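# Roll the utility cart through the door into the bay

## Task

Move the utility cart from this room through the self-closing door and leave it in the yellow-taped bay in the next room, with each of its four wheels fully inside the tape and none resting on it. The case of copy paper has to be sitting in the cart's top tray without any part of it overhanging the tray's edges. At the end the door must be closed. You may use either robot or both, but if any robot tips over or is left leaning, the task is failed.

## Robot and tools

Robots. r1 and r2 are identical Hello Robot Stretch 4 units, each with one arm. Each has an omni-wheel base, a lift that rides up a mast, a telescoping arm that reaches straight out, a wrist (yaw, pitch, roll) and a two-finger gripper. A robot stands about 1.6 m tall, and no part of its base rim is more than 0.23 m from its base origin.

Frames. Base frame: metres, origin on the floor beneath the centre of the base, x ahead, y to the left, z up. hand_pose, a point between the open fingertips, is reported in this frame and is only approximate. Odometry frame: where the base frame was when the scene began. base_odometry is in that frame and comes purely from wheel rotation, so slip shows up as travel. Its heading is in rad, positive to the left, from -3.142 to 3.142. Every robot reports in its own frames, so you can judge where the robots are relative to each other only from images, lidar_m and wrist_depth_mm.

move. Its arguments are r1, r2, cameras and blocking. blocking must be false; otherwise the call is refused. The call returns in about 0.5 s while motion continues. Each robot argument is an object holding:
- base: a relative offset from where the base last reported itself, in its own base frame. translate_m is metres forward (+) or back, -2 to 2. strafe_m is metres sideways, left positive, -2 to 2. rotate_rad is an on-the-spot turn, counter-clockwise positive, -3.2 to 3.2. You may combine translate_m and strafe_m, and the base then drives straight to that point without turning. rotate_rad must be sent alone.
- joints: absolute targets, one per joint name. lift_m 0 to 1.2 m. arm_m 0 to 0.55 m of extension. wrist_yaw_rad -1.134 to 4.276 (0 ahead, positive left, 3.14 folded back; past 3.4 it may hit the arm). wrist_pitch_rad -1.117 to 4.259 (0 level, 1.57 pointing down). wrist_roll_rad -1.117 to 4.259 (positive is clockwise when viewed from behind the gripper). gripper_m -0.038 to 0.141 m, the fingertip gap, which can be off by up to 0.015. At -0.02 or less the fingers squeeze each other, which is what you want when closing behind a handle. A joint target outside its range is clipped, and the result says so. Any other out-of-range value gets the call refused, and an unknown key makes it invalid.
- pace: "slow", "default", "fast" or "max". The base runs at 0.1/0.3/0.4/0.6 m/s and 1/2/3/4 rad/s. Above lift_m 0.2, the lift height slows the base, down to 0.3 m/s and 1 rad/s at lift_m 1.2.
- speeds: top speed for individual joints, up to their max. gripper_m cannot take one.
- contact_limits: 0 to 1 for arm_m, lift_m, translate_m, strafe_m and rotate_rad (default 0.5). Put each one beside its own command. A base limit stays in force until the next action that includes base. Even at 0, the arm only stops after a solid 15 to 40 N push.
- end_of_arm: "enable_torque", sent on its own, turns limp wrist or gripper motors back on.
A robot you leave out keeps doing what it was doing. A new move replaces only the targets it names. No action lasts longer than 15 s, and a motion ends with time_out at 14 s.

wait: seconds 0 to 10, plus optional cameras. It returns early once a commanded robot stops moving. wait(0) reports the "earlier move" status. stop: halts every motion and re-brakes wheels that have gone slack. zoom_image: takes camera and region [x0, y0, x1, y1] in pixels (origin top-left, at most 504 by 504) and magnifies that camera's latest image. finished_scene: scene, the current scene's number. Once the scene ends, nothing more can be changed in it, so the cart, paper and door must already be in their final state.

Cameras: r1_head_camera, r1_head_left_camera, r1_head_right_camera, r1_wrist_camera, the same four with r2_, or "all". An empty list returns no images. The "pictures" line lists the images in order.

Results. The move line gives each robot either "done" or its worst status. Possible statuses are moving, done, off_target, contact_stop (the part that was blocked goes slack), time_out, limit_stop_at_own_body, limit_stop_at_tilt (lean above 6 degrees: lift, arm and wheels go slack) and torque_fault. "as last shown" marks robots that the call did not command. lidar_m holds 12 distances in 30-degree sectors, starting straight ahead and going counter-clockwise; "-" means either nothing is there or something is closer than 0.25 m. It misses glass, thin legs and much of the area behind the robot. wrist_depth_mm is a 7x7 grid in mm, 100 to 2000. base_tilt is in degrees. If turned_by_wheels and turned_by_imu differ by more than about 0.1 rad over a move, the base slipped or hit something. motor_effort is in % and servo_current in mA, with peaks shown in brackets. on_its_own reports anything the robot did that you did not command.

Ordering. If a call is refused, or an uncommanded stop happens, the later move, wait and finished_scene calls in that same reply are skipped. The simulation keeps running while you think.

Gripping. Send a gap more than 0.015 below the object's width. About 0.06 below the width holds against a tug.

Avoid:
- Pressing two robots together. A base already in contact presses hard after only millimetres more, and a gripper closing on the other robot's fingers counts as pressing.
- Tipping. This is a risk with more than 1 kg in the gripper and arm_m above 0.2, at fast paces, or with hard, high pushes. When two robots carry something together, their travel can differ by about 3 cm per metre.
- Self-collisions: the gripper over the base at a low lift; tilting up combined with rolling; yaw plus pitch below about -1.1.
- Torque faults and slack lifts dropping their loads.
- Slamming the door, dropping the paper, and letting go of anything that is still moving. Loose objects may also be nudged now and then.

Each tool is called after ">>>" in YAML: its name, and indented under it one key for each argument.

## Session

>>> move:
  blocking: false

Scene clock: 0.00 s.
r1.base_odometry: x=+0.000 y=+0.000 heading=+0.000
r1.turned_by_wheels: +0.000
r1.turned_by_imu: +0.000
r1.base_tilt: forward=-1.6 right=+1.3
r1.lidar_m: 0.96 1.73 2.02 2.40 3.92 1.60 0.85 0.77 0.78 0.89 0.77 0.78
r1.base_status: not commanded
r1.joint_positions: lift_m=+0.124 arm_m=+0.000 wrist_yaw_rad=+3.194 wrist_pitch_rad=+0.002 wrist_roll_rad=+0.000 gripper_m=+0.056
r1.joint_status: not commanded
r1.measured_speeds: all 0
r1.motor_effort: lift_m=+19 arm_m=-4 wheel_0=-2 wheel_1=+1 wheel_2=+0
r1.servo_current: wrist_yaw_rad=59 wrist_pitch_rad=46 wrist_roll_rad=46 gripper_m=39
r1.hand_pose: x=-0.1216 y=+0.0722 z=+0.3019 quat_wxyz=(-0.026, -0.001, +0.000, +1.000) (m; r1's base frame)
r1.wrist_depth_mm: - 135 - - - - - / - 123 135 - - - - / - 121 191 - - - - / 110 136 194 - - - - / 137 - - - 1618 - - / 226 - 190 1098 188 1160 1118 / 224 163 750 798 768 768 759
r2.base_odometry: x=+0.000 y=+0.000 heading=+0.000
r2.turned_by_wheels: +0.000
r2.turned_by_imu: +0.000
r2.base_tilt: forward=-0.6 right=+0.1
r2.lidar_m: 1.29 1.32 1.58 2.33 2.36 2.78 1.41 1.41 2.77 2.39 2.42 1.48
r2.base_status: not commanded
r2.joint_positions: lift_m=+0.200 arm_m=+0.000 wrist_yaw_rad=+3.211 wrist_pitch_rad=+0.001 wrist_roll_rad=+0.000 gripper_m=+0.056
r2.joint_status: not commanded
r2.measured_speeds: all 0
r2.motor_effort: lift_m=+18 arm_m=-4 wheel_0=-1 wheel_1=+1 wheel_2=+1
r2.servo_current: wrist_yaw_rad=46 wrist_pitch_rad=39 wrist_roll_rad=52 gripper_m=52
r2.hand_pose: x=-0.1229 y=+0.0671 z=+0.3779 quat_wxyz=(-0.035, -0.001, +0.000, +0.999) (m; r2's base frame)
r2.wrist_depth_mm: - - 137 - - - - / - - 137 - - - - / - 109 138 - - - - / - 140 175 - - - - / 214 - - - - - - / 213 1281 196 1255 190 1336 1182 / 208 243 866 - - 854 878
pictures: r1_head_camera, r1_head_left_camera, r1_head_right_camera, r1_wrist_camera, r2_head_camera, r2_head_left_camera, r2_head_right_camera, r2_wrist_camera
Images, in order (width x height): r1_head_camera 420x560, r1_head_left_camera 420x672, r1_head_right_camera 420x672, r1_wrist_camera 616x392, r2_head_camera 420x560, r2_head_left_camera 420x672, r2_head_right_camera 420x672, r2_wrist_camera 616x392.

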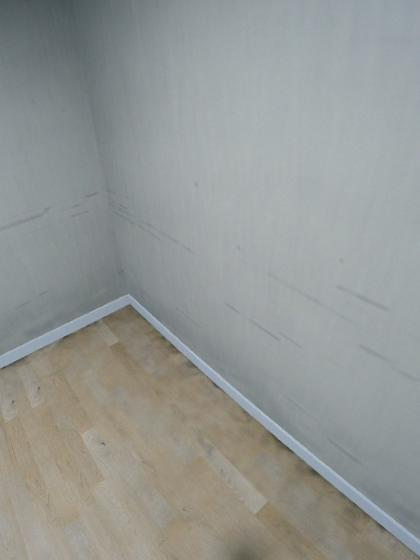

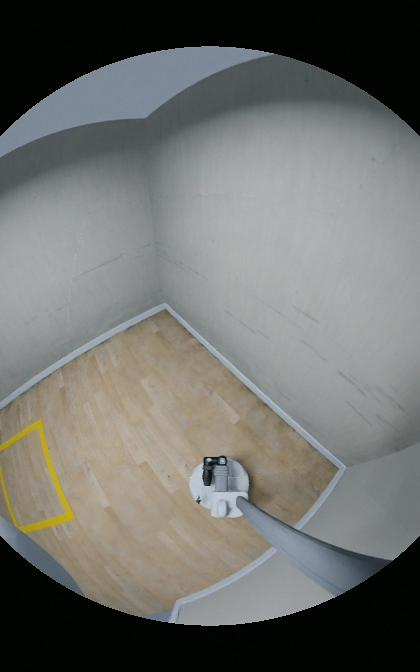

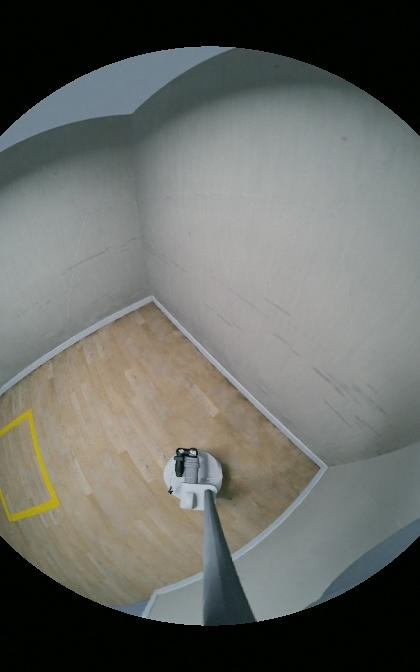

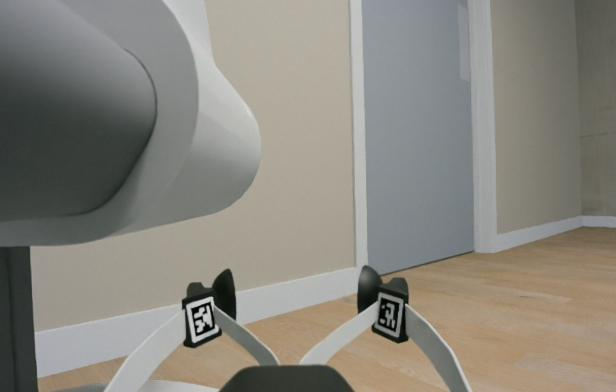

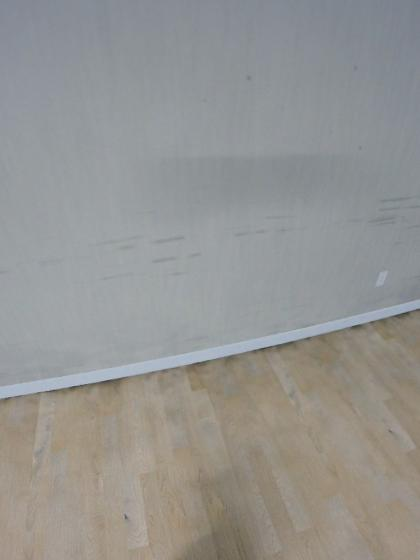

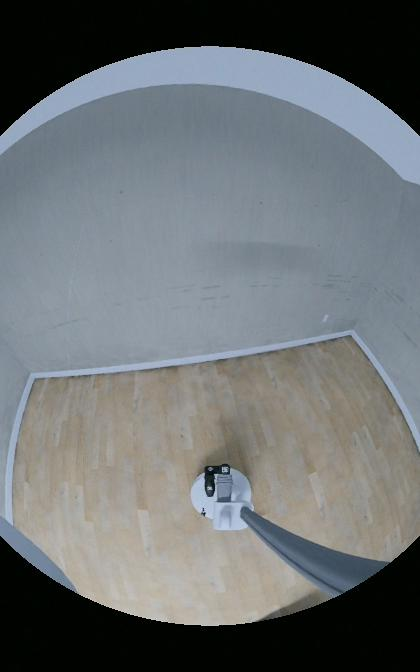

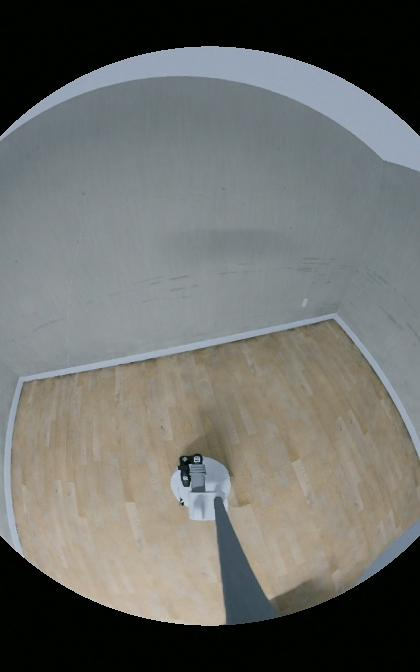

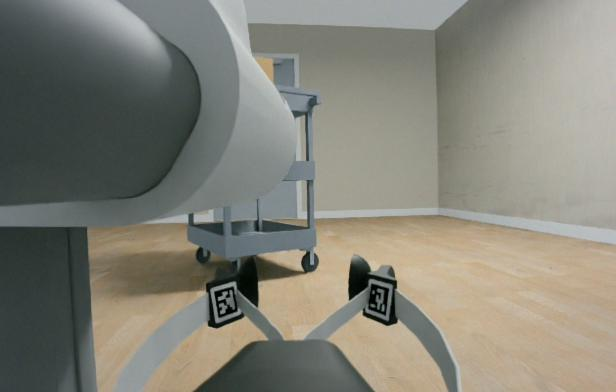

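>>> move:
  blocking: false
  r1: {"base":{"rotate_rad":2.6}}
  r2: {"base":{"rotate_rad":3.1}}
  cameras: []

>>> wait:
  seconds: 2.5
  cameras: []

>>> wait:
  seconds: 2
  cameras: ["r1_head_camera","r1_head_left_camera","r2_head_camera","r2_head_left_camera","r2_head_right_camera"]

Scene clock: 6.90 s.
move: r1 moving; r2 moving
r1.base_odometry: x=+0.000 y=+0.000 heading=+0.253
r1.turned_by_wheels: +0.253
r1.turned_by_imu: +0.253
r1.base_tilt: forward=-1.6 right=+1.3
r1.lidar_m: 1.15 2.01 2.11 2.98 2.65 1.07 0.80 0.74 0.81 0.80 0.72 0.82
r1.base_status: rotate_rad moving
r1.joint_positions: lift_m=+0.124 arm_m=+0.000 wrist_yaw_rad=+3.194 wrist_pitch_rad=+0.002 wrist_roll_rad=+0.000 gripper_m=+0.056
r1.joint_status: not commanded
r1.measured_speeds: translate_m=+0.000 strafe_m=+0.000 rotate_rad=+0.974 lift_m=+0.000 arm_m=+0.000 wrist_yaw_rad=+0.000 wrist_pitch_rad=+0.000 wrist_roll_rad=+0.000
r1.motor_effort: lift_m=+19(20) arm_m=-4(4) wheel_0=-7(9) wheel_1=-6(7) wheel_2=-6(7)
r1.servo_current: wrist_yaw_rad=46(59) wrist_pitch_rad=39(52) wrist_roll_rad=33(65) gripper_m=39(46)
r1.hand_pose: x=-0.1216 y=+0.0722 z=+0.3019 quat_wxyz=(-0.026, -0.001, +0.000, +1.000) (m; r1's base frame)
r1.wrist_depth_mm: - 135 - - - - 1808 / - 123 135 - - - 1808 / - 121 192 - - - 1756 / 111 136 195 - - - 1808 / 137 - - - - - 1756 / 226 - 190 976 188 1118 1138 / 224 152 759 798 778 750 759
r2.base_odometry: x=+0.000 y=+0.000 heading=+0.252
r2.turned_by_wheels: +0.252
r2.turned_by_imu: +0.245
r2.base_tilt: forward=-0.7 right=+0.0
r2.lidar_m: 1.29 1.38 1.94 2.33 2.46 3.37 1.44 3.35 2.49 2.40 1.84 1.36
r2.base_status: rotate_rad moving
r2.joint_positions: lift_m=+0.200 arm_m=+0.000 wrist_yaw_rad=+3.211 wrist_pitch_rad=+0.001 wrist_roll_rad=+0.000 gripper_m=+0.056
r2.joint_status: not commanded
r2.measured_speeds: translate_m=+0.002 strafe_m=+0.000 rotate_rad=+0.977 lift_m=+0.000 arm_m=+0.000 wrist_yaw_rad=+0.000 wrist_pitch_rad=+0.000 wrist_roll_rad=+0.000
r2.motor_effort: lift_m=+18(18) arm_m=-4(4) wheel_0=-4(9) wheel_1=-10(10) wheel_2=-10(11)
r2.servo_current: wrist_yaw_rad=52(52) wrist_pitch_rad=46(46) wrist_roll_rad=52(65) gripper_m=46(52)
r2.hand_pose: x=-0.1229 y=+0.0671 z=+0.3779 quat_wxyz=(-0.035, -0.001, +0.000, +0.999) (m; r2's base frame)
r2.wrist_depth_mm: - - 137 - - - - / - - 137 1756 - - - / - 109 138 286 - - - / - 140 176 - - - - / 214 - - - - - - / 213 1281 196 1308 190 1336 1182 / 208 242 878 - - 854 878
pictures: none
No camera images: "cameras" was empty.

Scene clock: 9.00 s.
earlier move: r1 done; r2 moving
r1.base_odometry: x=+0.000 y=+0.000 heading=+2.600
r1.turned_by_wheels: +2.347
r1.turned_by_imu: +2.360
r1.base_tilt: forward=-1.6 right=+1.3
r1.lidar_m: 1.66 0.87 0.75 0.75 0.87 0.77 0.77 0.91 1.64 2.03 2.39 3.92
r1.base_status: done
r1.joint_positions: lift_m=+0.124 arm_m=+0.000 wrist_yaw_rad=+3.194 wrist_pitch_rad=+0.002 wrist_roll_rad=+0.000 gripper_m=+0.056
r1.joint_status: not commanded
r1.measured_speeds: all 0
r1.motor_effort: lift_m=+20(20) arm_m=-4(4) wheel_0=-2(10) wheel_1=-1(9) wheel_2=+0(8)
r1.servo_current: wrist_yaw_rad=39(65) wrist_pitch_rad=39(52) wrist_roll_rad=59(65) gripper_m=39(52)
r1.hand_pose: x=-0.1216 y=+0.0722 z=+0.3019 quat_wxyz=(-0.026, -0.001, +0.000, +1.000) (m; r1's base frame)
r1.wrist_depth_mm: - 135 - - - - - / - 123 135 - - - - / - 121 191 - - - - / 111 135 194 - - - - / 137 - - - - - - / 227 - 190 - 187 - - / 750 759 759 153 741 683 750
r2.base_odometry: x=+0.000 y=+0.000 heading=+3.099
r2.turned_by_wheels: +2.847
r2.turned_by_imu: +2.772
r2.base_tilt: forward=-0.6 right=+0.1
r2.lidar_m: 1.45 1.38 2.84 2.37 2.40 1.56 1.31 1.30 1.51 2.33 2.32 2.69
r2.base_status: rotate_rad moving
r2.joint_positions: lift_m=+0.200 arm_m=+0.000 wrist_yaw_rad=+3.211 wrist_pitch_rad=+0.001 wrist_roll_rad=+0.000 gripper_m=+0.056
r2.joint_status: not commanded
r2.measured_speeds: all 0
r2.motor_effort: lift_m=+18(18) arm_m=-4(4) wheel_0=-1(10) wheel_1=-2(10) wheel_2=-4(13)
r2.servo_current: wrist_yaw_rad=46(52) wrist_pitch_rad=46(46) wrist_roll_rad=59(65) gripper_m=46(52)
r2.hand_pose: x=-0.1228 y=+0.0671 z=+0.3779 quat_wxyz=(-0.035, -0.001, +0.000, +0.999) (m; r2's base frame)
r2.wrist_depth_mm: - - 137 - - - - / - 107 137 - - - - / - 110 138 236 - - - / - 140 164 - - - - / 216 - - - - - - / 212 1205 193 1182 190 1308 1205 / 211 246 866 - - 842 866
wait: 2.10 of 2.5 s (r1 has come to rest)
pictures: none
No camera images: "cameras" was empty.

Scene clock: 9.23 s.
earlier move: r2 done
r1.base_odometry: x=+0.000 y=+0.000 heading=+2.600
r1.turned_by_wheels: +0.000
r1.turned_by_imu: +0.000
r1.base_tilt: forward=-1.6 right=+1.3
r1.lidar_m: 1.68 0.89 0.76 0.75 0.88 0.77 0.77 0.92 1.66 2.02 2.40 3.91
r1.base_status: done
r1.joint_positions: lift_m=+0.124 arm_m=+0.000 wrist_yaw_rad=+3.194 wrist_pitch_rad=+0.002 wrist_roll_rad=+0.000 gripper_m=+0.056
r1.joint_status: not commanded
r1.measured_speeds: all 0
r1.motor_effort: lift_m=+20(20) arm_m=-4(4) wheel_0=-1(10) wheel_1=-1(9) wheel_2=+0(8)
r1.servo_current: wrist_yaw_rad=39(65) wrist_pitch_rad=46(52) wrist_roll_rad=39(65) gripper_m=39(52)
r1.hand_pose: x=-0.1216 y=+0.0722 z=+0.3019 quat_wxyz=(-0.026, -0.001, +0.000, +1.000) (m; r1's base frame)
r1.wrist_depth_mm: - 135 - - - - - / - 123 135 - - - - / - 121 191 - - - - / 110 136 195 - - - - / 137 - - - - - - / 227 - 190 - 187 - - / 750 759 759 153 741 683 741
r2.base_odometry: x=+0.000 y=+0.000 heading=+3.099
r2.turned_by_wheels: +0.000
r2.turned_by_imu: +0.000
r2.base_tilt: forward=-0.7 right=+0.1
r2.lidar_m: 1.44 1.40 2.85 2.39 2.36 1.57 1.33 1.28 1.50 2.35 2.34 2.68
r2.base_status: done
r2.joint_positions: lift_m=+0.200 arm_m=+0.000 wrist_yaw_rad=+3.211 wrist_pitch_rad=+0.001 wrist_roll_rad=+0.000 gripper_m=+0.056
r2.joint_status: not commanded
r2.measured_speeds: all 0
r2.motor_effort: lift_m=+18(18) arm_m=-4(4) wheel_0=-3(10) wheel_1=-2(10) wheel_2=-4(13)
r2.servo_current: wrist_yaw_rad=52(52) wrist_pitch_rad=39(46) wrist_roll_rad=46(65) gripper_m=52(52)
r2.hand_pose: x=-0.1228 y=+0.0671 z=+0.3779 quat_wxyz=(-0.035, -0.001, +0.000, +0.999) (m; r2's base frame)
r2.wrist_depth_mm: - - 137 - - - - / - 107 137 - - - - / - 110 138 236 - - - / - 140 165 - - - - / 216 - - - - - - / 213 1182 192 1182 190 1308 1182 / 211 245 878 - - 842 878
wait: 0.23 of 2 s (r2 has come to rest)
pictures: r1_head_camera, r1_head_left_camera, r2_head_camera, r2_head_left_camera, r2_head_right_camera
Images, in order (width x height): r1_head_camera 420x560, r1_head_left_camera 420x672, r2_head_camera 420x560, r2_head_left_camera 420x672, r2_head_right_camera 420x672.

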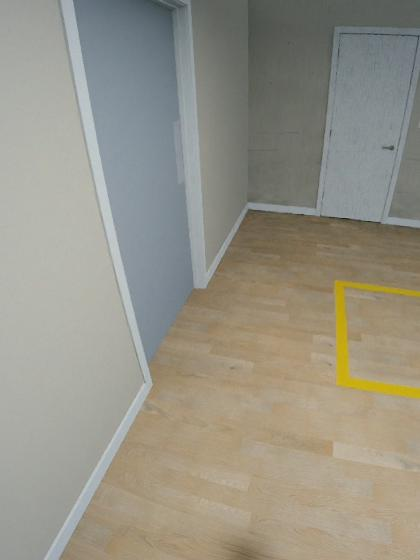

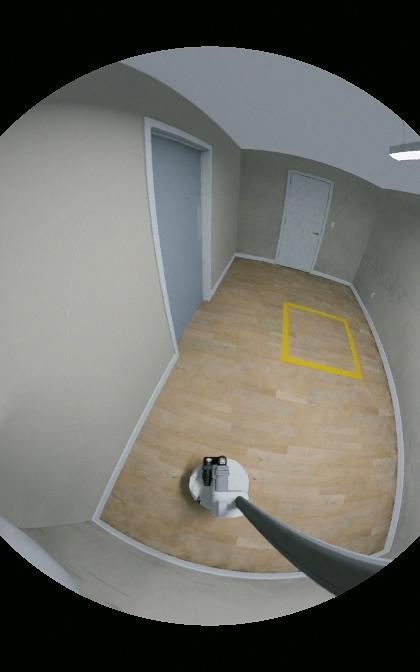

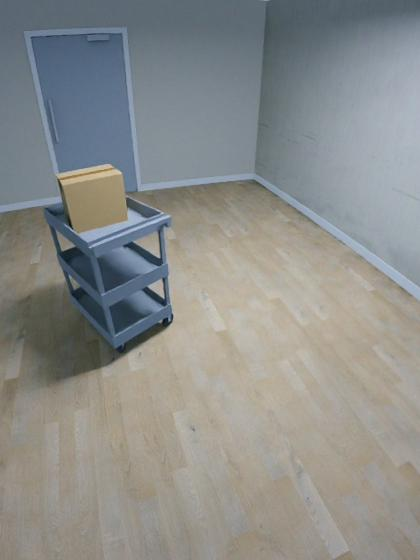

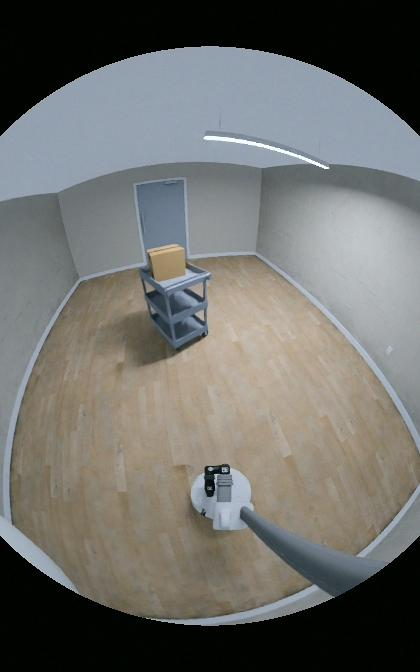

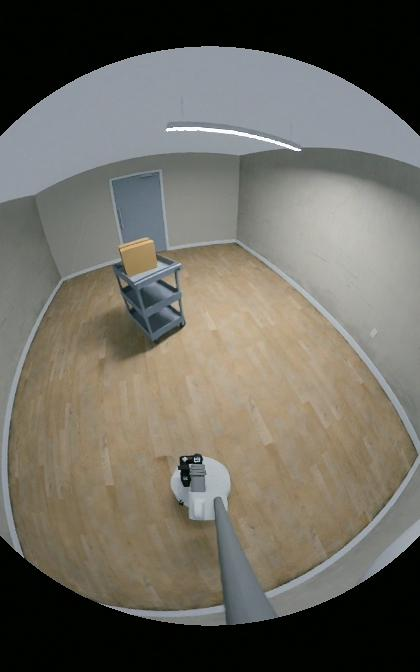

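>>> move:
  blocking: false
  r1: {"joints":{"lift_m":1.12}}
  r2: {"base":{"strafe_m":-0.4},"joints":{"lift_m":0.6}}
  cameras: []

>>> wait:
  seconds: 3
  cameras: []

>>> move:
  blocking: false
  r2: {"base":{"translate_m":1.9},"contact_limits":{"translate_m":0.3}}
  cameras: []

>>> wait:
  seconds: 2
  cameras: []

>>> move:
  blocking: false
  r1: {"joints":{"wrist_yaw_rad":0,"wrist_pitch_rad":1.57,"wrist_roll_rad":1.57,"gripper_m":0.065}}
  cameras: []

>>> wait:
  seconds: 3
  cameras: []

>>> wait:
  seconds: 6
  cameras: ["r2_head_camera","r2_head_left_camera"]

Scene clock: 37.37 s.
move: r1 moving; r2 moving
r1.base_odometry: x=+0.000 y=+0.000 heading=+2.600
r1.turned_by_wheels: +0.000
r1.turned_by_imu: +0.000
r1.base_tilt: forward=-1.6 right=+1.3
r1.lidar_m: 1.67 0.85 0.76 0.76 0.88 0.77 0.78 0.91 1.65 2.04 2.38 3.93
r1.base_status: not commanded
r1.joint_positions: lift_m=+0.162 arm_m=+0.000 wrist_yaw_rad=+3.194 wrist_pitch_rad=+0.002 wrist_roll_rad=+0.000 gripper_m=+0.056
r1.joint_status: lift_m moving
r1.measured_speeds: translate_m=+0.000 strafe_m=+0.000 rotate_rad=+0.000 lift_m=+0.146 arm_m=+0.000 wrist_yaw_rad=+0.000 wrist_pitch_rad=+0.000 wrist_roll_rad=+0.000
r1.motor_effort: lift_m=+25(27) arm_m=-4(4) wheel_0=-1(2) wheel_1=-1(1) wheel_2=+0(0)
r1.servo_current: wrist_yaw_rad=78(78) wrist_pitch_rad=39(46) wrist_roll_rad=39(52) gripper_m=39(46)
r1.hand_pose: x=-0.1216 y=+0.0722 z=+0.3395 quat_wxyz=(-0.026, -0.001, +0.000, +1.000) (m; r1's base frame)
r1.wrist_depth_mm: - 135 - - - - - / - 123 135 - - - - / - 121 191 - - - - / 112 136 194 - - - - / 137 - - - - - - / 225 - 190 - 188 - - / 809 820 798 143 750 - -
r2.base_odometry: x=+0.001 y=+0.036 heading=+3.099
r2.turned_by_wheels: +0.000
r2.turned_by_imu: +0.000
r2.base_tilt: forward=-0.7 right=+0.0
r2.lidar_m: 1.47 1.39 2.90 2.41 2.45 1.56 1.30 1.30 1.50 2.31 2.30 2.63
r2.base_status: strafe_m moving
r2.joint_positions: lift_m=+0.238 arm_m=+0.000 wrist_yaw_rad=+3.211 wrist_pitch_rad=+0.001 wrist_roll_rad=+0.000 gripper_m=+0.056
r2.joint_status: lift_m moving
r2.measured_speeds: translate_m=+0.000 strafe_m=-0.141 rotate_rad=+0.002 lift_m=+0.146 arm_m=+0.000 wrist_yaw_rad=+0.000 wrist_pitch_rad=+0.000 wrist_roll_rad=+0.000
r2.motor_effort: lift_m=+23(24) arm_m=-4(4) wheel_0=+6(12) wheel_1=-11(12) wheel_2=+0(2)
r2.servo_current: wrist_yaw_rad=39(52) wrist_pitch_rad=39(46) wrist_roll_rad=33(52) gripper_m=46(52)
r2.hand_pose: x=-0.1228 y=+0.0671 z=+0.4157 quat_wxyz=(-0.035, -0.001, +0.000, +0.999) (m; r2's base frame)
r2.wrist_depth_mm: - - 137 - - - - / - 107 137 - - - - / - 110 138 235 - - - / - 140 165 - - - - / 216 - - - - - - / 212 1138 195 1160 190 1336 1281 / 211 244 1025 - - 960 931
pictures: none
No camera images: "cameras" was empty.

Scene clock: 39.53 s.
earlier move: r1 moving; r2 done
r1.base_odometry: x=+0.000 y=+0.000 heading=+2.600
r1.turned_by_wheels: +0.000
r1.turned_by_imu: +0.000
r1.base_tilt: forward=-1.6 right=+1.3
r1.lidar_m: 1.68 0.87 0.75 0.75 0.89 0.74 0.77 0.93 1.65 2.04 2.39 3.92
r1.base_status: not commanded
r1.joint_positions: lift_m=+0.775 arm_m=+0.000 wrist_yaw_rad=+3.194 wrist_pitch_rad=+0.002 wrist_roll_rad=+0.000 gripper_m=+0.056
r1.joint_status: lift_m moving
r1.measured_speeds: translate_m=+0.000 strafe_m=+0.000 rotate_rad=+0.000 lift_m=+0.300 arm_m=+0.000 wrist_yaw_rad=+0.000 wrist_pitch_rad=+0.000 wrist_roll_rad=+0.000
r1.motor_effort: lift_m=+26(28) arm_m=-4(4) wheel_0=-2(2) wheel_1=-1(1) wheel_2=+0(0)
r1.servo_current: wrist_yaw_rad=39(78) wrist_pitch_rad=33(52) wrist_roll_rad=39(72) gripper_m=46(52)
r1.hand_pose: x=-0.1216 y=+0.0722 z=+0.9527 quat_wxyz=(-0.026, -0.001, +0.000, +1.000) (m; r1's base frame)
r1.wrist_depth_mm: - 135 - - - - - / - 123 135 - - - - / - 121 192 - - - - / 111 136 195 - - - - / 137 - - - - - - / 216 - 190 - 187 - - / - 141 - 136 - - -
r2.base_odometry: x=+0.017 y=+0.400 heading=+3.099
r2.turned_by_wheels: +0.000
r2.turned_by_imu: +0.000
r2.base_tilt: forward=-0.7 right=+0.0
r2.lidar_m: 3.79 1.58 3.33 2.79 2.59 1.42 1.21 1.20 1.38 1.99 1.96 2.23
r2.base_status: done
r2.joint_positions: lift_m=+0.600 arm_m=+0.000 wrist_yaw_rad=+3.211 wrist_pitch_rad=+0.001 wrist_roll_rad=+0.000 gripper_m=+0.056
r2.joint_status: all done
r2.measured_speeds: all 0
r2.motor_effort: lift_m=+21(25) arm_m=-4(4) wheel_0=+1(13) wheel_1=-3(13) wheel_2=+0(2)
r2.servo_current: wrist_yaw_rad=26(52) wrist_pitch_rad=39(46) wrist_roll_rad=52(59) gripper_m=46(59)
r2.hand_pose: x=-0.1228 y=+0.0671 z=+0.7776 quat_wxyz=(-0.035, -0.001, +0.000, +0.999) (m; r2's base frame)
r2.wrist_depth_mm: - - 136 - - - - / - - 137 - - - - / - 111 138 221 - - - / - 139 155 - - - - / 213 - - - - - - / 211 - 190 - 187 - - / 206 124 - - - - -
wait: 2.17 of 3 s (r2 has come to rest)
pictures: none
No camera images: "cameras" was empty.

Scene clock: 40.03 s.
earlier move: r1 moving
move: r2 moving
r1.base_odometry: x=+0.000 y=+0.000 heading=+2.600
r1.turned_by_wheels: +0.000
r1.turned_by_imu: +0.000
r1.base_tilt: forward=-1.6 right=+1.3
r1.lidar_m: 1.70 0.87 0.74 0.75 0.89 0.76 0.78 0.92 1.64 2.04 2.39 3.91
r1.base_status: not commanded
r1.joint_positions: lift_m=+0.925 arm_m=+0.000 wrist_yaw_rad=+3.194 wrist_pitch_rad=+0.002 wrist_roll_rad=+0.000 gripper_m=+0.056
r1.joint_status: lift_m moving
r1.measured_speeds: translate_m=+0.000 strafe_m=+0.000 rotate_rad=+0.000 lift_m=+0.300 arm_m=+0.000 wrist_yaw_rad=+0.000 wrist_pitch_rad=+0.000 wrist_roll_rad=+0.000
r1.motor_effort: lift_m=+26(27) arm_m=-4(4) wheel_0=-2(2) wheel_1=-1(1) wheel_2=+0(0)
r1.servo_current: wrist_yaw_rad=59(78) wrist_pitch_rad=39(46) wrist_roll_rad=26(59) gripper_m=46(46)
r1.hand_pose: x=-0.1216 y=+0.0722 z=+1.1027 quat_wxyz=(-0.026, -0.001, +0.000, +1.000) (m; r1's base frame)
r1.wrist_depth_mm: - 135 - - - - - / - 124 135 - - - - / - 121 192 - - - - / 111 135 194 - - - - / 137 - - - - - - / 216 - 190 - 187 - - / - 140 - 137 - - -
r2.base_odometry: x=-0.014 y=+0.401 heading=+3.099
r2.turned_by_wheels: +0.000
r2.turned_by_imu: +0.000
r2.base_tilt: forward=-0.6 right=+0.1
r2.lidar_m: 3.74 1.54 3.32 2.76 2.65 1.48 1.22 1.22 1.39 1.95 1.94 2.24
r2.base_status: translate_m moving
r2.joint_positions: lift_m=+0.600 arm_m=+0.000 wrist_yaw_rad=+3.211 wrist_pitch_rad=+0.001 wrist_roll_rad=+0.000 gripper_m=+0.056
r2.joint_status: not commanded
r2.measured_speeds: translate_m=+0.123 strafe_m=+0.000 rotate_rad=+0.001 lift_m=+0.000 arm_m=+0.000 wrist_yaw_rad=+0.000 wrist_pitch_rad=+0.000 wrist_roll_rad=+0.000
r2.motor_effort: lift_m=+21(21) arm_m=-4(4) wheel_0=+9(10) wheel_1=+7(8) wheel_2=-12(13)
r2.servo_current: wrist_yaw_rad=52(52) wrist_pitch_rad=39(46) wrist_roll_rad=59(59) gripper_m=39(52)
r2.contact_limits: translate_m 0.3
r2.hand_pose: x=-0.1228 y=+0.0671 z=+0.7776 quat_wxyz=(-0.035, -0.001, +0.000, +0.999) (m; r2's base frame)
r2.wrist_depth_mm: - - 136 - - - - / - - 137 - - - - / - 111 138 221 - - - / - 139 155 - - - - / 213 - - - - - - / 211 - 190 - 187 - - / 206 124 - - - - 1576
pictures: none
No camera images: "cameras" was empty.

Scene clock: 41.47 s.
earlier move: r1 done; r2 moving
r1.base_odometry: x=+0.000 y=+0.000 heading=+2.600
r1.turned_by_wheels: +0.000
r1.turned_by_imu: +0.000
r1.base_tilt: forward=-1.6 right=+1.3
r1.lidar_m: 1.65 0.89 0.75 0.73 0.86 0.77 0.77 0.92 1.66 2.03 2.36 3.91
r1.base_status: not commanded
r1.joint_positions: lift_m=+1.120 arm_m=+0.000 wrist_yaw_rad=+3.194 wrist_pitch_rad=+0.002 wrist_roll_rad=+0.000 gripper_m=+0.056
r1.joint_status: all done
r1.measured_speeds: all 0
r1.motor_effort: lift_m=+24(28) arm_m=-4(4) wheel_0=-1(2) wheel_1=-1(2) wheel_2=+0(0)
r1.servo_current: wrist_yaw_rad=59(78) wrist_pitch_rad=39(52) wrist_roll_rad=46(59) gripper_m=46(46)
r1.hand_pose: x=-0.1216 y=+0.0722 z=+1.2971 quat_wxyz=(-0.026, -0.001, +0.000, +1.000) (m; r1's base frame)
r1.wrist_depth_mm: - 135 - - - - - / - 122 135 - - - - / - 121 190 - - - - / 110 135 195 - - - - / 137 - - - - - - / 215 - 190 - 187 - - / - 141 - 137 - - -
r2.base_odometry: x=-0.384 y=+0.417 heading=+3.099
r2.turned_by_wheels: +0.000
r2.turned_by_imu: +0.000
r2.base_tilt: forward=-0.7 right=+0.1
r2.lidar_m: 3.53 1.25 3.44 2.89 2.87 1.91 1.56 1.57 1.81 1.82 1.82 2.10
r2.base_status: translate_m moving
r2.joint_positions: lift_m=+0.600 arm_m=+0.000 wrist_yaw_rad=+3.211 wrist_pitch_rad=+0.001 wrist_roll_rad=+0.000 gripper_m=+0.056
r2.joint_status: not commanded
r2.measured_speeds: translate_m=+0.298 strafe_m=+0.000 rotate_rad=-0.004 lift_m=+0.000 arm_m=+0.000 wrist_yaw_rad=+0.000 wrist_pitch_rad=+0.000 wrist_roll_rad=+0.000
r2.motor_effort: lift_m=+21(21) arm_m=-4(4) wheel_0=+4(11) wheel_1=+5(9) wheel_2=-8(14)
r2.servo_current: wrist_yaw_rad=52(52) wrist_pitch_rad=33(46) wrist_roll_rad=39(59) gripper_m=52(52)
r2.contact_limits: translate_m 0.3
r2.hand_pose: x=-0.1228 y=+0.0671 z=+0.7776 quat_wxyz=(-0.035, -0.001, +0.000, +0.999) (m; r2's base frame)
r2.wrist_depth_mm: - - 136 - - - - / - - 137 - - - - / - 111 138 222 - - - / - 139 155 - - - - / 213 - - - - - - / 211 - 190 - 189 - - / 207 147 - - - 1708 1661
wait: 1.43 of 2 s (r1 has come to rest)
pictures: none
No camera images: "cameras" was empty.

Scene clock: 41.97 s.
earlier move: r2 moving
move: r1 moving
r1.base_odometry: x=+0.000 y=+0.000 heading=+2.600
r1.turned_by_wheels: +0.000
r1.turned_by_imu: +0.000
r1.base_tilt: forward=-1.6 right=+1.3
r1.lidar_m: 1.66 0.88 0.76 0.74 0.90 0.77 0.76 0.92 1.66 2.03 2.39 3.91
r1.base_status: not commanded
r1.joint_positions: lift_m=+1.120 arm_m=+0.000 wrist_yaw_rad=+2.607 wrist_pitch_rad=+0.583 wrist_roll_rad=+0.582 gripper_m=+0.065
r1.joint_status: wrist_yaw_rad moving; wrist_pitch_rad moving; wrist_roll_rad moving; gripper_m moving
r1.measured_speeds: translate_m=+0.000 strafe_m=+0.000 rotate_rad=+0.000 lift_m=+0.000 arm_m=+0.000 wrist_yaw_rad=-1.818 wrist_pitch_rad=+1.818 wrist_roll_rad=+1.820
r1.motor_effort: lift_m=+24(24) arm_m=-3(4) wheel_0=-2(2) wheel_1=-1(1) wheel_2=+0(0)
r1.servo_current: wrist_yaw_rad=104(104) wrist_pitch_rad=46(78) wrist_roll_rad=78(117) gripper_m=26(65)
r1.hand_pose: x=+0.0082 y=+0.1979 z=+1.1391 quat_wxyz=(+0.322, -0.193, +0.338, +0.863) (m; r1's base frame)
r1.wrist_depth_mm: - - - - - - - / - - - - - - - / - - - - - - - / - - - - - - - / - - - - - - - / - - 189 - 189 1366 1182 / - 141 - 138 1336 1229 1160
r2.base_odometry: x=-0.534 y=+0.423 heading=+3.099
r2.turned_by_wheels: +0.000
r2.turned_by_imu: +0.000
r2.base_tilt: forward=-0.7 right=+0.0
r2.lidar_m: 3.47 1.13 1.15 2.93 2.92 2.04 1.74 1.74 1.98 1.79 1.80 2.06
r2.base_status: translate_m moving
r2.joint_positions: lift_m=+0.600 arm_m=+0.000 wrist_yaw_rad=+3.211 wrist_pitch_rad=+0.001 wrist_roll_rad=+0.000 gripper_m=+0.056
r2.joint_status: not commanded
r2.measured_speeds: translate_m=+0.301 strafe_m=+0.000 rotate_rad=-0.002 lift_m=+0.000 arm_m=+0.000 wrist_yaw_rad=+0.000 wrist_pitch_rad=+0.000 wrist_roll_rad=+0.000
r2.motor_effort: lift_m=+21(21) arm_m=-4(4) wheel_0=+4(8) wheel_1=+5(7) wheel_2=-8(11)
r2.servo_current: wrist_yaw_rad=52(52) wrist_pitch_rad=33(46) wrist_roll_rad=46(52) gripper_m=46(59)
r2.contact_limits: translate_m 0.3
r2.hand_pose: x=-0.1228 y=+0.0671 z=+0.7776 quat_wxyz=(-0.035, -0.001, +0.000, +0.999) (m; r2's base frame)
r2.wrist_depth_mm: - - 136 - - - - / - - 137 - - - - / - 111 138 220 - - - / - 139 154 - - - - / 213 - - - - - - / 210 - 189 - 189 - - / 206 147 - - - 1661 1661
pictures: none
No camera images: "cameras" was empty.

Scene clock: 43.87 s.
earlier move: r1 done; r2 moving
r1.base_odometry: x=+0.000 y=+0.000 heading=+2.600
r1.turned_by_wheels: +0.000
r1.turned_by_imu: +0.000
r1.base_tilt: forward=-1.6 right=+1.3
r1.lidar_m: 1.67 0.88 0.76 0.76 0.89 0.77 0.77 0.93 1.69 2.03 2.38 3.91
r1.base_status: not commanded
r1.joint_positions: lift_m=+1.120 arm_m=+0.000 wrist_yaw_rad=+0.003 wrist_pitch_rad=+1.568 wrist_roll_rad=+1.568 gripper_m=+0.065
r1.joint_status: all done
r1.measured_speeds: all 0
r1.motor_effort: lift_m=+24(24) arm_m=-4(4) wheel_0=-1(2) wheel_1=-1(1) wheel_2=+0(0)
r1.servo_current: wrist_yaw_rad=39(104) wrist_pitch_rad=39(78) wrist_roll_rad=39(117) gripper_m=39(65)
r1.hand_pose: x=+0.1719 y=-0.0874 z=+1.0094 quat_wxyz=(+0.502, +0.499, +0.501, -0.498) (m; r1's base frame)
r1.wrist_depth_mm: 1255 1229 1229 1205 1205 1255 1229 / 1229 1229 1229 1229 1255 1255 1205 / 1229 1205 1205 1229 1205 1255 1229 / 1205 1229 1229 1205 1025 1229 1255 / 1229 1229 1229 1008 1008 1255 1205 / 1229 1229 191 1255 192 1205 1229 / 1205 1182 1229 152 1229 1229 1229
r2.base_odometry: x=-1.103 y=+0.447 heading=+3.099
r2.turned_by_wheels: +0.000
r2.turned_by_imu: +0.001
r2.base_tilt: forward=-0.7 right=+0.0
r2.lidar_m: 3.15 3.51 0.73 0.87 3.09 2.72 2.27 2.27 1.95 1.62 1.63 1.88
r2.base_status: translate_m moving
r2.joint_positions: lift_m=+0.600 arm_m=+0.000 wrist_yaw_rad=+3.211 wrist_pitch_rad=+0.001 wrist_roll_rad=+0.000 gripper_m=+0.056
r2.joint_status: not commanded
r2.measured_speeds: translate_m=+0.302 strafe_m=+0.000 rotate_rad=+0.007 lift_m=+0.000 arm_m=+0.000 wrist_yaw_rad=+0.000 wrist_pitch_rad=+0.000 wrist_roll_rad=+0.000
r2.motor_effort: lift_m=+21(21) arm_m=-4(4) wheel_0=+8(10) wheel_1=+6(7) wheel_2=-8(11)
r2.servo_current: wrist_yaw_rad=39(65) wrist_pitch_rad=39(52) wrist_roll_rad=52(59) gripper_m=46(59)
r2.contact_limits: translate_m 0.3
r2.hand_pose: x=-0.1228 y=+0.0671 z=+0.7776 quat_wxyz=(-0.035, -0.001, +0.000, +0.999) (m; r2's base frame)
r2.wrist_depth_mm: - - 136 - - - - / - - 137 - - - - / - 111 138 - - - - / - 139 172 - - - - / 213 - - - - - - / 211 - 196 - 191 - - / 206 239 1756 - - 1661 1661
wait: 1.90 of 3 s (r1 has come to rest)
pictures: none
No camera images: "cameras" was empty.

Scene clock: 47.37 s.
earlier move: r2 done
r1.base_odometry: x=+0.000 y=+0.000 heading=+2.600
r1.turned_by_wheels: +0.000
r1.turned_by_imu: +0.000
r1.base_tilt: forward=-1.6 right=+1.3
r1.lidar_m: 1.65 0.88 0.74 0.76 0.90 0.77 0.78 0.93 1.66 2.02 2.39 3.91
r1.base_status: not commanded
r1.joint_positions: lift_m=+1.120 arm_m=+0.000 wrist_yaw_rad=+0.003 wrist_pitch_rad=+1.568 wrist_roll_rad=+1.568 gripper_m=+0.065
r1.joint_status: all done
r1.measured_speeds: all 0
r1.motor_effort: lift_m=+24(24) arm_m=-3(4) wheel_0=-1(2) wheel_1=-1(1) wheel_2=+0(0)
r1.servo_current: wrist_yaw_rad=46(104) wrist_pitch_rad=46(78) wrist_roll_rad=52(117) gripper_m=39(65)
r1.hand_pose: x=+0.1719 y=-0.0874 z=+1.0094 quat_wxyz=(+0.502, +0.499, +0.501, -0.498) (m; r1's base frame)
r1.wrist_depth_mm: 1229 1229 1205 1229 1205 1255 1229 / 1205 1229 1229 1205 1205 1229 1229 / 1229 1229 1255 1205 1229 1255 1255 / 1229 1182 1229 1205 1008 1229 1229 / 1229 1205 1229 1025 1008 1229 1205 / 1229 1205 191 1205 191 1229 1229 / 1205 1229 1205 152 1255 1229 1255
r2.base_odometry: x=-1.881 y=+0.480 heading=+3.100
r2.turned_by_wheels: +0.000
r2.turned_by_imu: +0.001
r2.base_tilt: forward=-0.7 right=+0.1
r2.lidar_m: 2.77 2.79 3.21 0.65 0.59 3.56 3.02 3.00 1.68 1.42 1.41 1.63
r2.base_status: done
r2.joint_positions: lift_m=+0.600 arm_m=+0.000 wrist_yaw_rad=+3.211 wrist_pitch_rad=+0.001 wrist_roll_rad=+0.000 gripper_m=+0.056
r2.joint_status: not commanded
r2.measured_speeds: all 0
r2.motor_effort: lift_m=+21(21) arm_m=-4(5) wheel_0=+3(12) wheel_1=+4(8) wheel_2=-3(11)
r2.servo_current: wrist_yaw_rad=39(65) wrist_pitch_rad=39(52) wrist_roll_rad=39(59) gripper_m=39(59)
r2.contact_limits: translate_m 0.3
r2.hand_pose: x=-0.1228 y=+0.0671 z=+0.7777 quat_wxyz=(-0.035, -0.001, +0.000, +0.999) (m; r2's base frame)
r2.wrist_depth_mm: - - 137 - - - - / - - 137 - - - - / - 110 138 - - - - / - 140 177 - - - - / 215 - - - - - - / 213 - 196 - 191 - - / 211 244 1808 - - 1708 1708
wait: 3.50 of 6 s (r2 has come to rest)
pictures: r2_head_camera, r2_head_left_camera
Images, in order (width x height): r2_head_camera 420x560, r2_head_left_camera 420x672.

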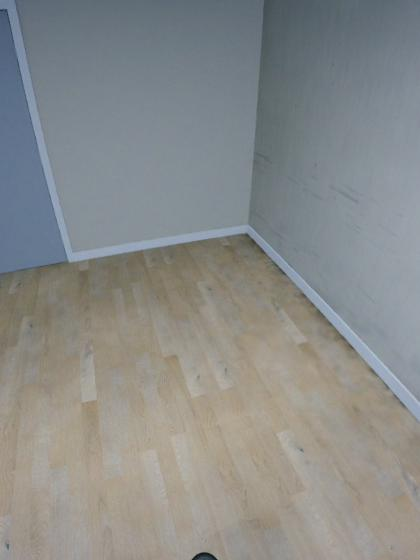

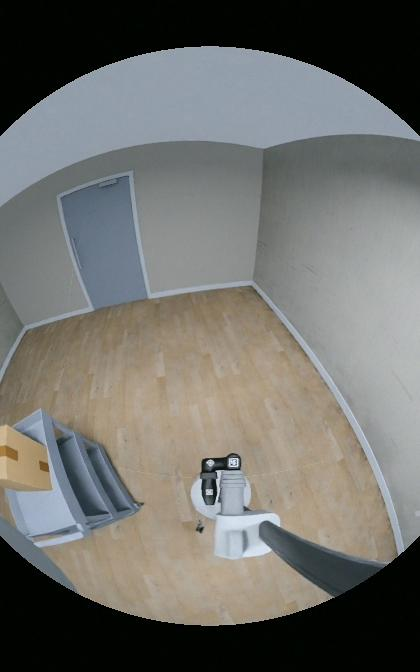

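>>> move:
  blocking: false
  r2: {"base":{"rotate_rad":0.26},"joints":{"lift_m":0.9,"wrist_yaw_rad":0,"gripper_m":0.10}}
  cameras: []

>>> wait:
  seconds: 4
  cameras: ["r2_head_camera","r2_head_left_camera"]

Scene clock: 56.10 s.
move: r2 moving
r1: as last shown
r1.lidar_m: 1.66 0.89 0.76 0.75 0.90 0.78 0.77 0.91 1.65 2.06 2.37 3.91
r1.servo_current: wrist_yaw_rad=46(59) wrist_pitch_rad=39(46) wrist_roll_rad=52(59) gripper_m=39(46)
r1.wrist_depth_mm: 1229 1205 1205 1205 1229 1205 1255 / 1255 1229 1205 1205 1229 1229 1229 / 1255 1205 1255 1205 1255 1255 1205 / 1182 1182 1205 1182 1008 1229 1205 / 1205 1229 1229 1008 1008 1205 1255 / 1205 1229 191 1255 192 1255 1229 / 1205 1205 1205 153 1205 1229 1229
r2.base_odometry: x=-1.881 y=+0.480 heading=-2.972
r2.turned_by_wheels: +0.212
r2.turned_by_imu: +0.206
r2.base_tilt: forward=-0.7 right=+0.1
r2.lidar_m: 2.78 2.86 0.83 0.59 0.61 3.25 3.02 2.23 1.54 1.41 1.44 1.89
r2.base_status: rotate_rad moving
r2.joint_positions: lift_m=+0.638 arm_m=+0.000 wrist_yaw_rad=+2.650 wrist_pitch_rad=+0.001 wrist_roll_rad=+0.000 gripper_m=+0.075
r2.joint_status: lift_m moving; wrist_yaw_rad moving; gripper_m moving
r2.measured_speeds: translate_m=+0.001 strafe_m=+0.000 rotate_rad=+0.467 lift_m=+0.146 arm_m=+0.000 wrist_yaw_rad=-1.734 wrist_pitch_rad=+0.000 wrist_roll_rad=+0.000
r2.motor_effort: lift_m=+21(24) arm_m=-4(4) wheel_0=-3(10) wheel_1=-3(9) wheel_2=-5(11)
r2.servo_current: wrist_yaw_rad=104(150) wrist_pitch_rad=39(46) wrist_roll_rad=26(59) gripper_m=85(91)
r2.hand_pose: x=-0.0419 y=+0.2133 z=+0.8156 quat_wxyz=(+0.244, -0.001, +0.000, +0.970) (m; r2's base frame)
r2.wrist_depth_mm: - - - - - - - / 264 - - - - - - / 209 - - - - - - / 277 - - - - - - / - - - - - - - / - - 189 - 189 - - / 1863 1756 1863 - 1921 1708 1661
pictures: none
No camera images: "cameras" was empty.

Scene clock: 58.03 s.
earlier move: r2 done
r1.base_odometry: x=+0.000 y=+0.000 heading=+2.600
r1.turned_by_wheels: +0.000
r1.turned_by_imu: +0.000
r1.base_tilt: forward=-1.6 right=+1.3
r1.lidar_m: 1.70 0.87 0.74 0.76 0.90 0.76 0.77 0.92 1.68 2.03 2.39 3.92
r1.base_status: not commanded
r1.joint_positions: lift_m=+1.120 arm_m=+0.000 wrist_yaw_rad=+0.003 wrist_pitch_rad=+1.568 wrist_roll_rad=+1.568 gripper_m=+0.065
r1.joint_status: not commanded
r1.measured_speeds: all 0
r1.motor_effort: lift_m=+24(24) arm_m=-4(4) wheel_0=-1(2) wheel_1=-1(1) wheel_2=+0(0)
r1.servo_current: wrist_yaw_rad=65(72) wrist_pitch_rad=46(52) wrist_roll_rad=59(72) gripper_m=46(52)
r1.hand_pose: x=+0.1719 y=-0.0874 z=+1.0094 quat_wxyz=(+0.502, +0.499, +0.501, -0.498) (m; r1's base frame)
r1.wrist_depth_mm: 1229 1205 1182 1205 1229 1229 1281 / 1205 1255 1229 1229 1229 1229 1255 / 1229 1229 1205 1229 1205 1255 1255 / 1205 1182 1229 1229 991 1229 1205 / 1229 1229 1205 1042 1008 1255 1229 / 1205 1229 191 1229 192 1229 1229 / 1229 1205 1229 152 1229 1229 1205
r2.base_odometry: x=-1.881 y=+0.480 heading=-2.925
r2.turned_by_wheels: +0.048
r2.turned_by_imu: +0.047
r2.base_tilt: forward=-0.6 right=+0.1
r2.lidar_m: 2.79 2.91 0.78 0.58 0.71 3.14 3.02 2.11 1.52 1.40 1.47 1.96
r2.base_status: done
r2.joint_positions: lift_m=+0.900 arm_m=+0.000 wrist_yaw_rad=+0.003 wrist_pitch_rad=+0.001 wrist_roll_rad=+0.000 gripper_m=+0.100
r2.joint_status: all done
r2.measured_speeds: all 0
r2.motor_effort: lift_m=+21(25) arm_m=-4(4) wheel_0=-3(10) wheel_1=-3(9) wheel_2=-5(11)
r2.servo_current: wrist_yaw_rad=52(150) wrist_pitch_rad=46(52) wrist_roll_rad=46(59) gripper_m=52(98)
r2.hand_pose: x=+0.4596 y=-0.0866 z=+1.0776 quat_wxyz=(+1.000, +0.000, +0.001, +0.001) (m; r2's base frame)
r2.wrist_depth_mm: - - - - - - - / - - - - - - - / - - - - - - - / - - - - - - - / - - - - - - - / - - 195 - 195 - - / - - - - - - -
wait: 1.93 of 4 s (r2 has come to rest)
pictures: r2_head_camera, r2_head_left_camera
Images, in order (width x height): r2_head_camera 420x560, r2_head_left_camera 420x672.

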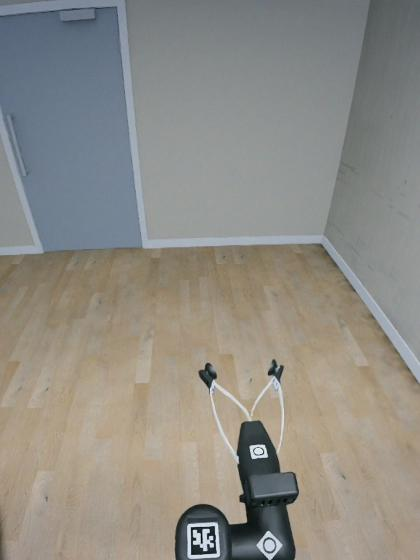

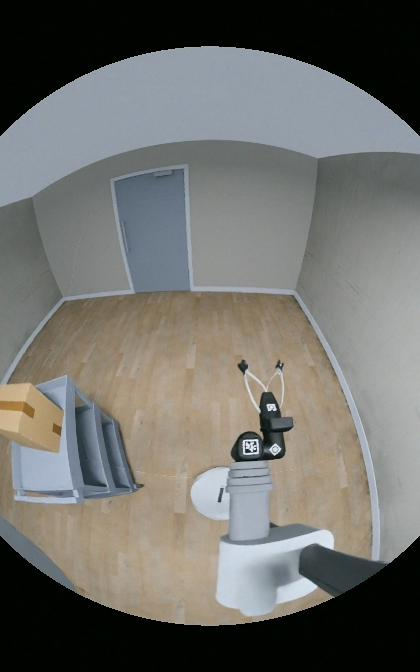

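>>> move:
  blocking: false
  r2: {"base":{"translate_m":1.1},"contact_limits":{"translate_m":0.3}}
  cameras: []

>>> wait:
  seconds: 8
  cameras: []

>>> move:
  blocking: false
  r2: {"base":{"strafe_m":1.1},"contact_limits":{"strafe_m":0.3}}
  cameras: []

>>> wait:
  seconds: 8
  cameras: ["r2_head_camera","r2_head_left_camera","r2_wrist_camera"]

Scene clock: 69.00 s.
move: r2 moving
r1: as last shown
r1.lidar_m: 1.68 0.88 0.75 0.73 0.89 0.75 0.77 0.93 1.67 2.03 2.37 3.90
r1.motor_effort: lift_m=+24(24) arm_m=-3(4) wheel_0=-2(2) wheel_1=-1(1) wheel_2=+0(0)
r1.servo_current: wrist_yaw_rad=39(65) wrist_pitch_rad=39(52) wrist_roll_rad=46(78) gripper_m=39(46)
r1.wrist_depth_mm: 1229 1255 1205 1255 1229 1229 1255 / 1205 1205 1229 1229 1229 1255 1205 / 1205 1205 1205 1229 1229 1229 1255 / 1229 1229 1205 1229 1008 1229 1229 / 1229 1205 1205 1025 1008 1229 1229 / 1255 1255 192 1229 191 1229 1229 / 1205 1205 1255 152 1255 1205 1255
r2.base_odometry: x=-1.912 y=+0.473 heading=-2.924
r2.turned_by_wheels: +0.000
r2.turned_by_imu: +0.001
r2.base_tilt: forward=-0.7 right=+0.0
r2.lidar_m: 2.76 2.85 0.77 0.58 0.58 3.18 3.05 2.08 1.50 1.41 1.46 1.97
r2.base_status: translate_m moving
r2.joint_positions: lift_m=+0.900 arm_m=+0.000 wrist_yaw_rad=+0.003 wrist_pitch_rad=+0.001 wrist_roll_rad=+0.000 gripper_m=+0.100
r2.joint_status: not commanded
r2.measured_speeds: translate_m=+0.121 strafe_m=+0.000 rotate_rad=+0.005 lift_m=+0.000 arm_m=+0.000 wrist_yaw_rad=+0.000 wrist_pitch_rad=+0.000 wrist_roll_rad=+0.000
r2.motor_effort: lift_m=+21(21) arm_m=-4(4) wheel_0=+6(8) wheel_1=+6(9) wheel_2=-11(14)
r2.servo_current: wrist_yaw_rad=39(59) wrist_pitch_rad=39(46) wrist_roll_rad=46(52) gripper_m=46(52)
r2.contact_limits: translate_m 0.3
r2.hand_pose: x=+0.4596 y=-0.0866 z=+1.0776 quat_wxyz=(+1.000, +0.000, +0.001, +0.001) (m; r2's base frame)
r2.wrist_depth_mm: - - - - - - - / - - - - - - - / - - - - - - - / - - - - - - - / - - - - - - - / - - 195 - 195 - - / - - - - - - -
pictures: none
No camera images: "cameras" was empty.

Scene clock: 73.67 s.
earlier move: r2 done
r1.base_odometry: x=+0.000 y=+0.000 heading=+2.600
r1.turned_by_wheels: +0.000
r1.turned_by_imu: +0.000
r1.base_tilt: forward=-1.6 right=+1.3
r1.lidar_m: 1.67 0.88 0.73 0.75 0.87 0.77 0.77 0.93 1.65 2.04 2.38 3.91
r1.base_status: not commanded
r1.joint_positions: lift_m=+1.120 arm_m=+0.000 wrist_yaw_rad=+0.003 wrist_pitch_rad=+1.568 wrist_roll_rad=+1.568 gripper_m=+0.065
r1.joint_status: not commanded
r1.measured_speeds: all 0
r1.motor_effort: lift_m=+24(24) arm_m=-4(4) wheel_0=-1(2) wheel_1=-1(1) wheel_2=+0(0)
r1.servo_current: wrist_yaw_rad=59(65) wrist_pitch_rad=46(52) wrist_roll_rad=46(78) gripper_m=46(52)
r1.hand_pose: x=+0.1719 y=-0.0874 z=+1.0094 quat_wxyz=(+0.502, +0.499, +0.501, -0.498) (m; r1's base frame)
r1.wrist_depth_mm: 1229 1229 1205 1255 1229 1229 1255 / 1229 1205 1205 1205 1229 1229 1255 / 1229 1205 1205 1205 1229 1229 1229 / 1229 1229 1229 1205 1008 1229 1229 / 1205 1255 1229 1042 1042 1229 1205 / 1229 1205 193 1205 191 1229 1229 / 1229 1205 1255 152 1229 1229 1229
r2.base_odometry: x=-2.955 y=+0.243 heading=-2.924
r2.turned_by_wheels: +0.000
r2.turned_by_imu: +0.001
r2.base_tilt: forward=-0.7 right=+0.1
r2.lidar_m: 1.70 1.74 2.39 3.37 1.08 1.14 - 2.05 1.46 1.38 1.45 1.80
r2.base_status: done
r2.joint_positions: lift_m=+0.900 arm_m=+0.000 wrist_yaw_rad=+0.003 wrist_pitch_rad=+0.001 wrist_roll_rad=+0.000 gripper_m=+0.100
r2.joint_status: not commanded
r2.measured_speeds: all 0
r2.motor_effort: lift_m=+21(21) arm_m=-4(4) wheel_0=+2(10) wheel_1=+3(9) wheel_2=-4(14)
r2.servo_current: wrist_yaw_rad=39(59) wrist_pitch_rad=46(52) wrist_roll_rad=39(65) gripper_m=59(59)
r2.contact_limits: translate_m 0.3
r2.hand_pose: x=+0.4596 y=-0.0866 z=+1.0777 quat_wxyz=(+1.000, +0.000, +0.001, +0.001) (m; r2's base frame)
r2.wrist_depth_mm: - - - - - - - / - - - - - - - / - - - - - - - / - - - - - - - / - - - - - - - / - - 188 - 185 - - / - - - - - - -
wait: 4.67 of 8 s (r2 has come to rest)
pictures: none
No camera images: "cameras" was empty.

Scene clock: 74.17 s.
move: r2 moving
r1: as last shown
r1.lidar_m: 1.67 0.88 0.75 0.74 0.90 0.78 0.76 0.90 1.66 2.03 2.40 3.92
r1.motor_effort: lift_m=+24(24) arm_m=-3(4) wheel_0=-2(2) wheel_1=-1(1) wheel_2=+0(0)
r1.servo_current: wrist_yaw_rad=46(65) wrist_pitch_rad=39(52) wrist_roll_rad=52(65) gripper_m=46(52)
r1.wrist_depth_mm: 1205 1205 1182 1205 1205 1229 1229 / 1205 1205 1229 1205 1229 1205 1205 / 1229 1229 1205 1205 1205 1255 1229 / 1229 1229 1205 1205 1025 1229 1229 / 1205 1205 1205 1008 1008 1229 1229 / 1205 1229 192 1255 191 1229 1229 / 1205 1205 1229 152 1255 1205 1229
r2.base_odometry: x=-2.947 y=+0.208 heading=-2.924
r2.turned_by_wheels: +0.000
r2.turned_by_imu: +0.000
r2.base_tilt: forward=-0.7 right=+0.1
r2.lidar_m: 1.70 1.74 2.38 3.33 1.05 1.10 - 2.11 1.49 1.42 1.46 1.78
r2.base_status: strafe_m moving
r2.joint_positions: lift_m=+0.900 arm_m=+0.000 wrist_yaw_rad=+0.003 wrist_pitch_rad=+0.001 wrist_roll_rad=+0.000 gripper_m=+0.100
r2.joint_status: not commanded
r2.measured_speeds: translate_m=+0.001 strafe_m=+0.141 rotate_rad=-0.006 lift_m=+0.000 arm_m=+0.000 wrist_yaw_rad=-0.001 wrist_pitch_rad=+0.000 wrist_roll_rad=+0.000
r2.motor_effort: lift_m=+21(21) arm_m=-4(4) wheel_0=-9(12) wheel_1=+11(11) wheel_2=+0(3)
r2.servo_current: wrist_yaw_rad=46(65) wrist_pitch_rad=39(46) wrist_roll_rad=33(52) gripper_m=46(59)
r2.contact_limits: strafe_m 0.3
r2.hand_pose: x=+0.4596 y=-0.0866 z=+1.0777 quat_wxyz=(+1.000, +0.000, +0.001, +0.001) (m; r2's base frame)
r2.wrist_depth_mm: - - - - - - - / - - - - - - - / - - - - - - - / - - - - - - - / - - - - - - - / - - 189 - 185 - - / - - - - - - -
pictures: none
No camera images: "cameras" was empty.

Scene clock: 78.67 s.
earlier move: r2 done
r1.base_odometry: x=+0.000 y=+0.000 heading=+2.600
r1.turned_by_wheels: +0.000
r1.turned_by_imu: +0.000
r1.base_tilt: forward=-1.6 right=+1.3
r1.lidar_m: 1.67 0.90 0.76 0.75 0.90 0.77 0.77 0.93 1.65 2.04 2.37 3.93
r1.base_status: not commanded
r1.joint_positions: lift_m=+1.120 arm_m=+0.000 wrist_yaw_rad=+0.003 wrist_pitch_rad=+1.568 wrist_roll_rad=+1.568 gripper_m=+0.065
r1.joint_status: not commanded
r1.measured_speeds: all 0
r1.motor_effort: lift_m=+24(24) arm_m=-3(4) wheel_0=-1(2) wheel_1=-1(1) wheel_2=+0(0)
r1.servo_current: wrist_yaw_rad=52(72) wrist_pitch_rad=46(52) wrist_roll_rad=39(65) gripper_m=39(52)
r1.hand_pose: x=+0.1719 y=-0.0874 z=+1.0094 quat_wxyz=(+0.502, +0.499, +0.501, -0.498) (m; r1's base frame)
r1.wrist_depth_mm: 1229 1205 1205 1229 1229 1229 1229 / 1229 1229 1205 1255 1229 1229 1229 / 1205 1229 1182 1205 1229 1205 1229 / 1229 1229 1255 1229 1008 1205 1255 / 1205 1229 1229 1008 1025 1205 1255 / 1205 1205 191 1229 191 1229 1229 / 1255 1229 1205 152 1255 1229 1205
r2.base_odometry: x=-2.718 y=-0.831 heading=-2.924
r2.turned_by_wheels: +0.000
r2.turned_by_imu: +0.001
r2.base_tilt: forward=-0.7 right=+0.1
r2.lidar_m: 1.63 1.71 2.32 2.28 2.36 3.11 0.66 0.65 2.59 2.48 2.46 1.76
r2.base_status: done
r2.joint_positions: lift_m=+0.900 arm_m=+0.000 wrist_yaw_rad=+0.003 wrist_pitch_rad=+0.001 wrist_roll_rad=+0.000 gripper_m=+0.100
r2.joint_status: not commanded
r2.measured_speeds: all 0
r2.motor_effort: lift_m=+20(21) arm_m=-4(4) wheel_0=+0(15) wheel_1=+0(12) wheel_2=+0(3)
r2.servo_current: wrist_yaw_rad=39(65) wrist_pitch_rad=39(46) wrist_roll_rad=59(65) gripper_m=46(59)
r2.contact_limits: strafe_m 0.3
r2.hand_pose: x=+0.4596 y=-0.0866 z=+1.0777 quat_wxyz=(+1.000, +0.000, +0.001, +0.001) (m; r2's base frame)
r2.wrist_depth_mm: - - - - - - - / - - - - - - - / - - - - - - - / - - 1397 - - - - / - - - - - - - / - - 188 - 185 - - / - - - - - - -
wait: 4.50 of 8 s (r2 has come to rest)
pictures: r2_head_camera, r2_head_left_camera, r2_wrist_camera
Images, in order (width x height): r2_head_camera 420x560, r2_head_left_camera 420x672, r2_wrist_camera 616x392.

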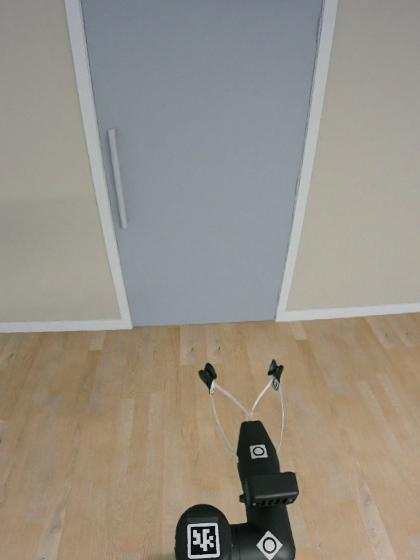

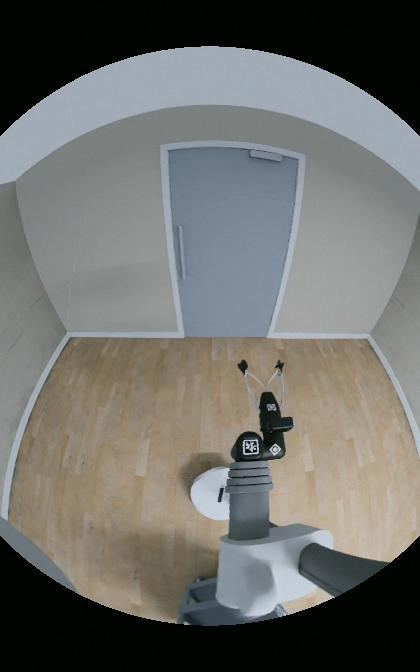

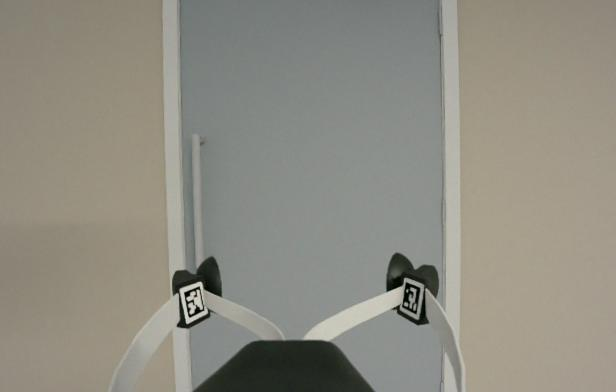

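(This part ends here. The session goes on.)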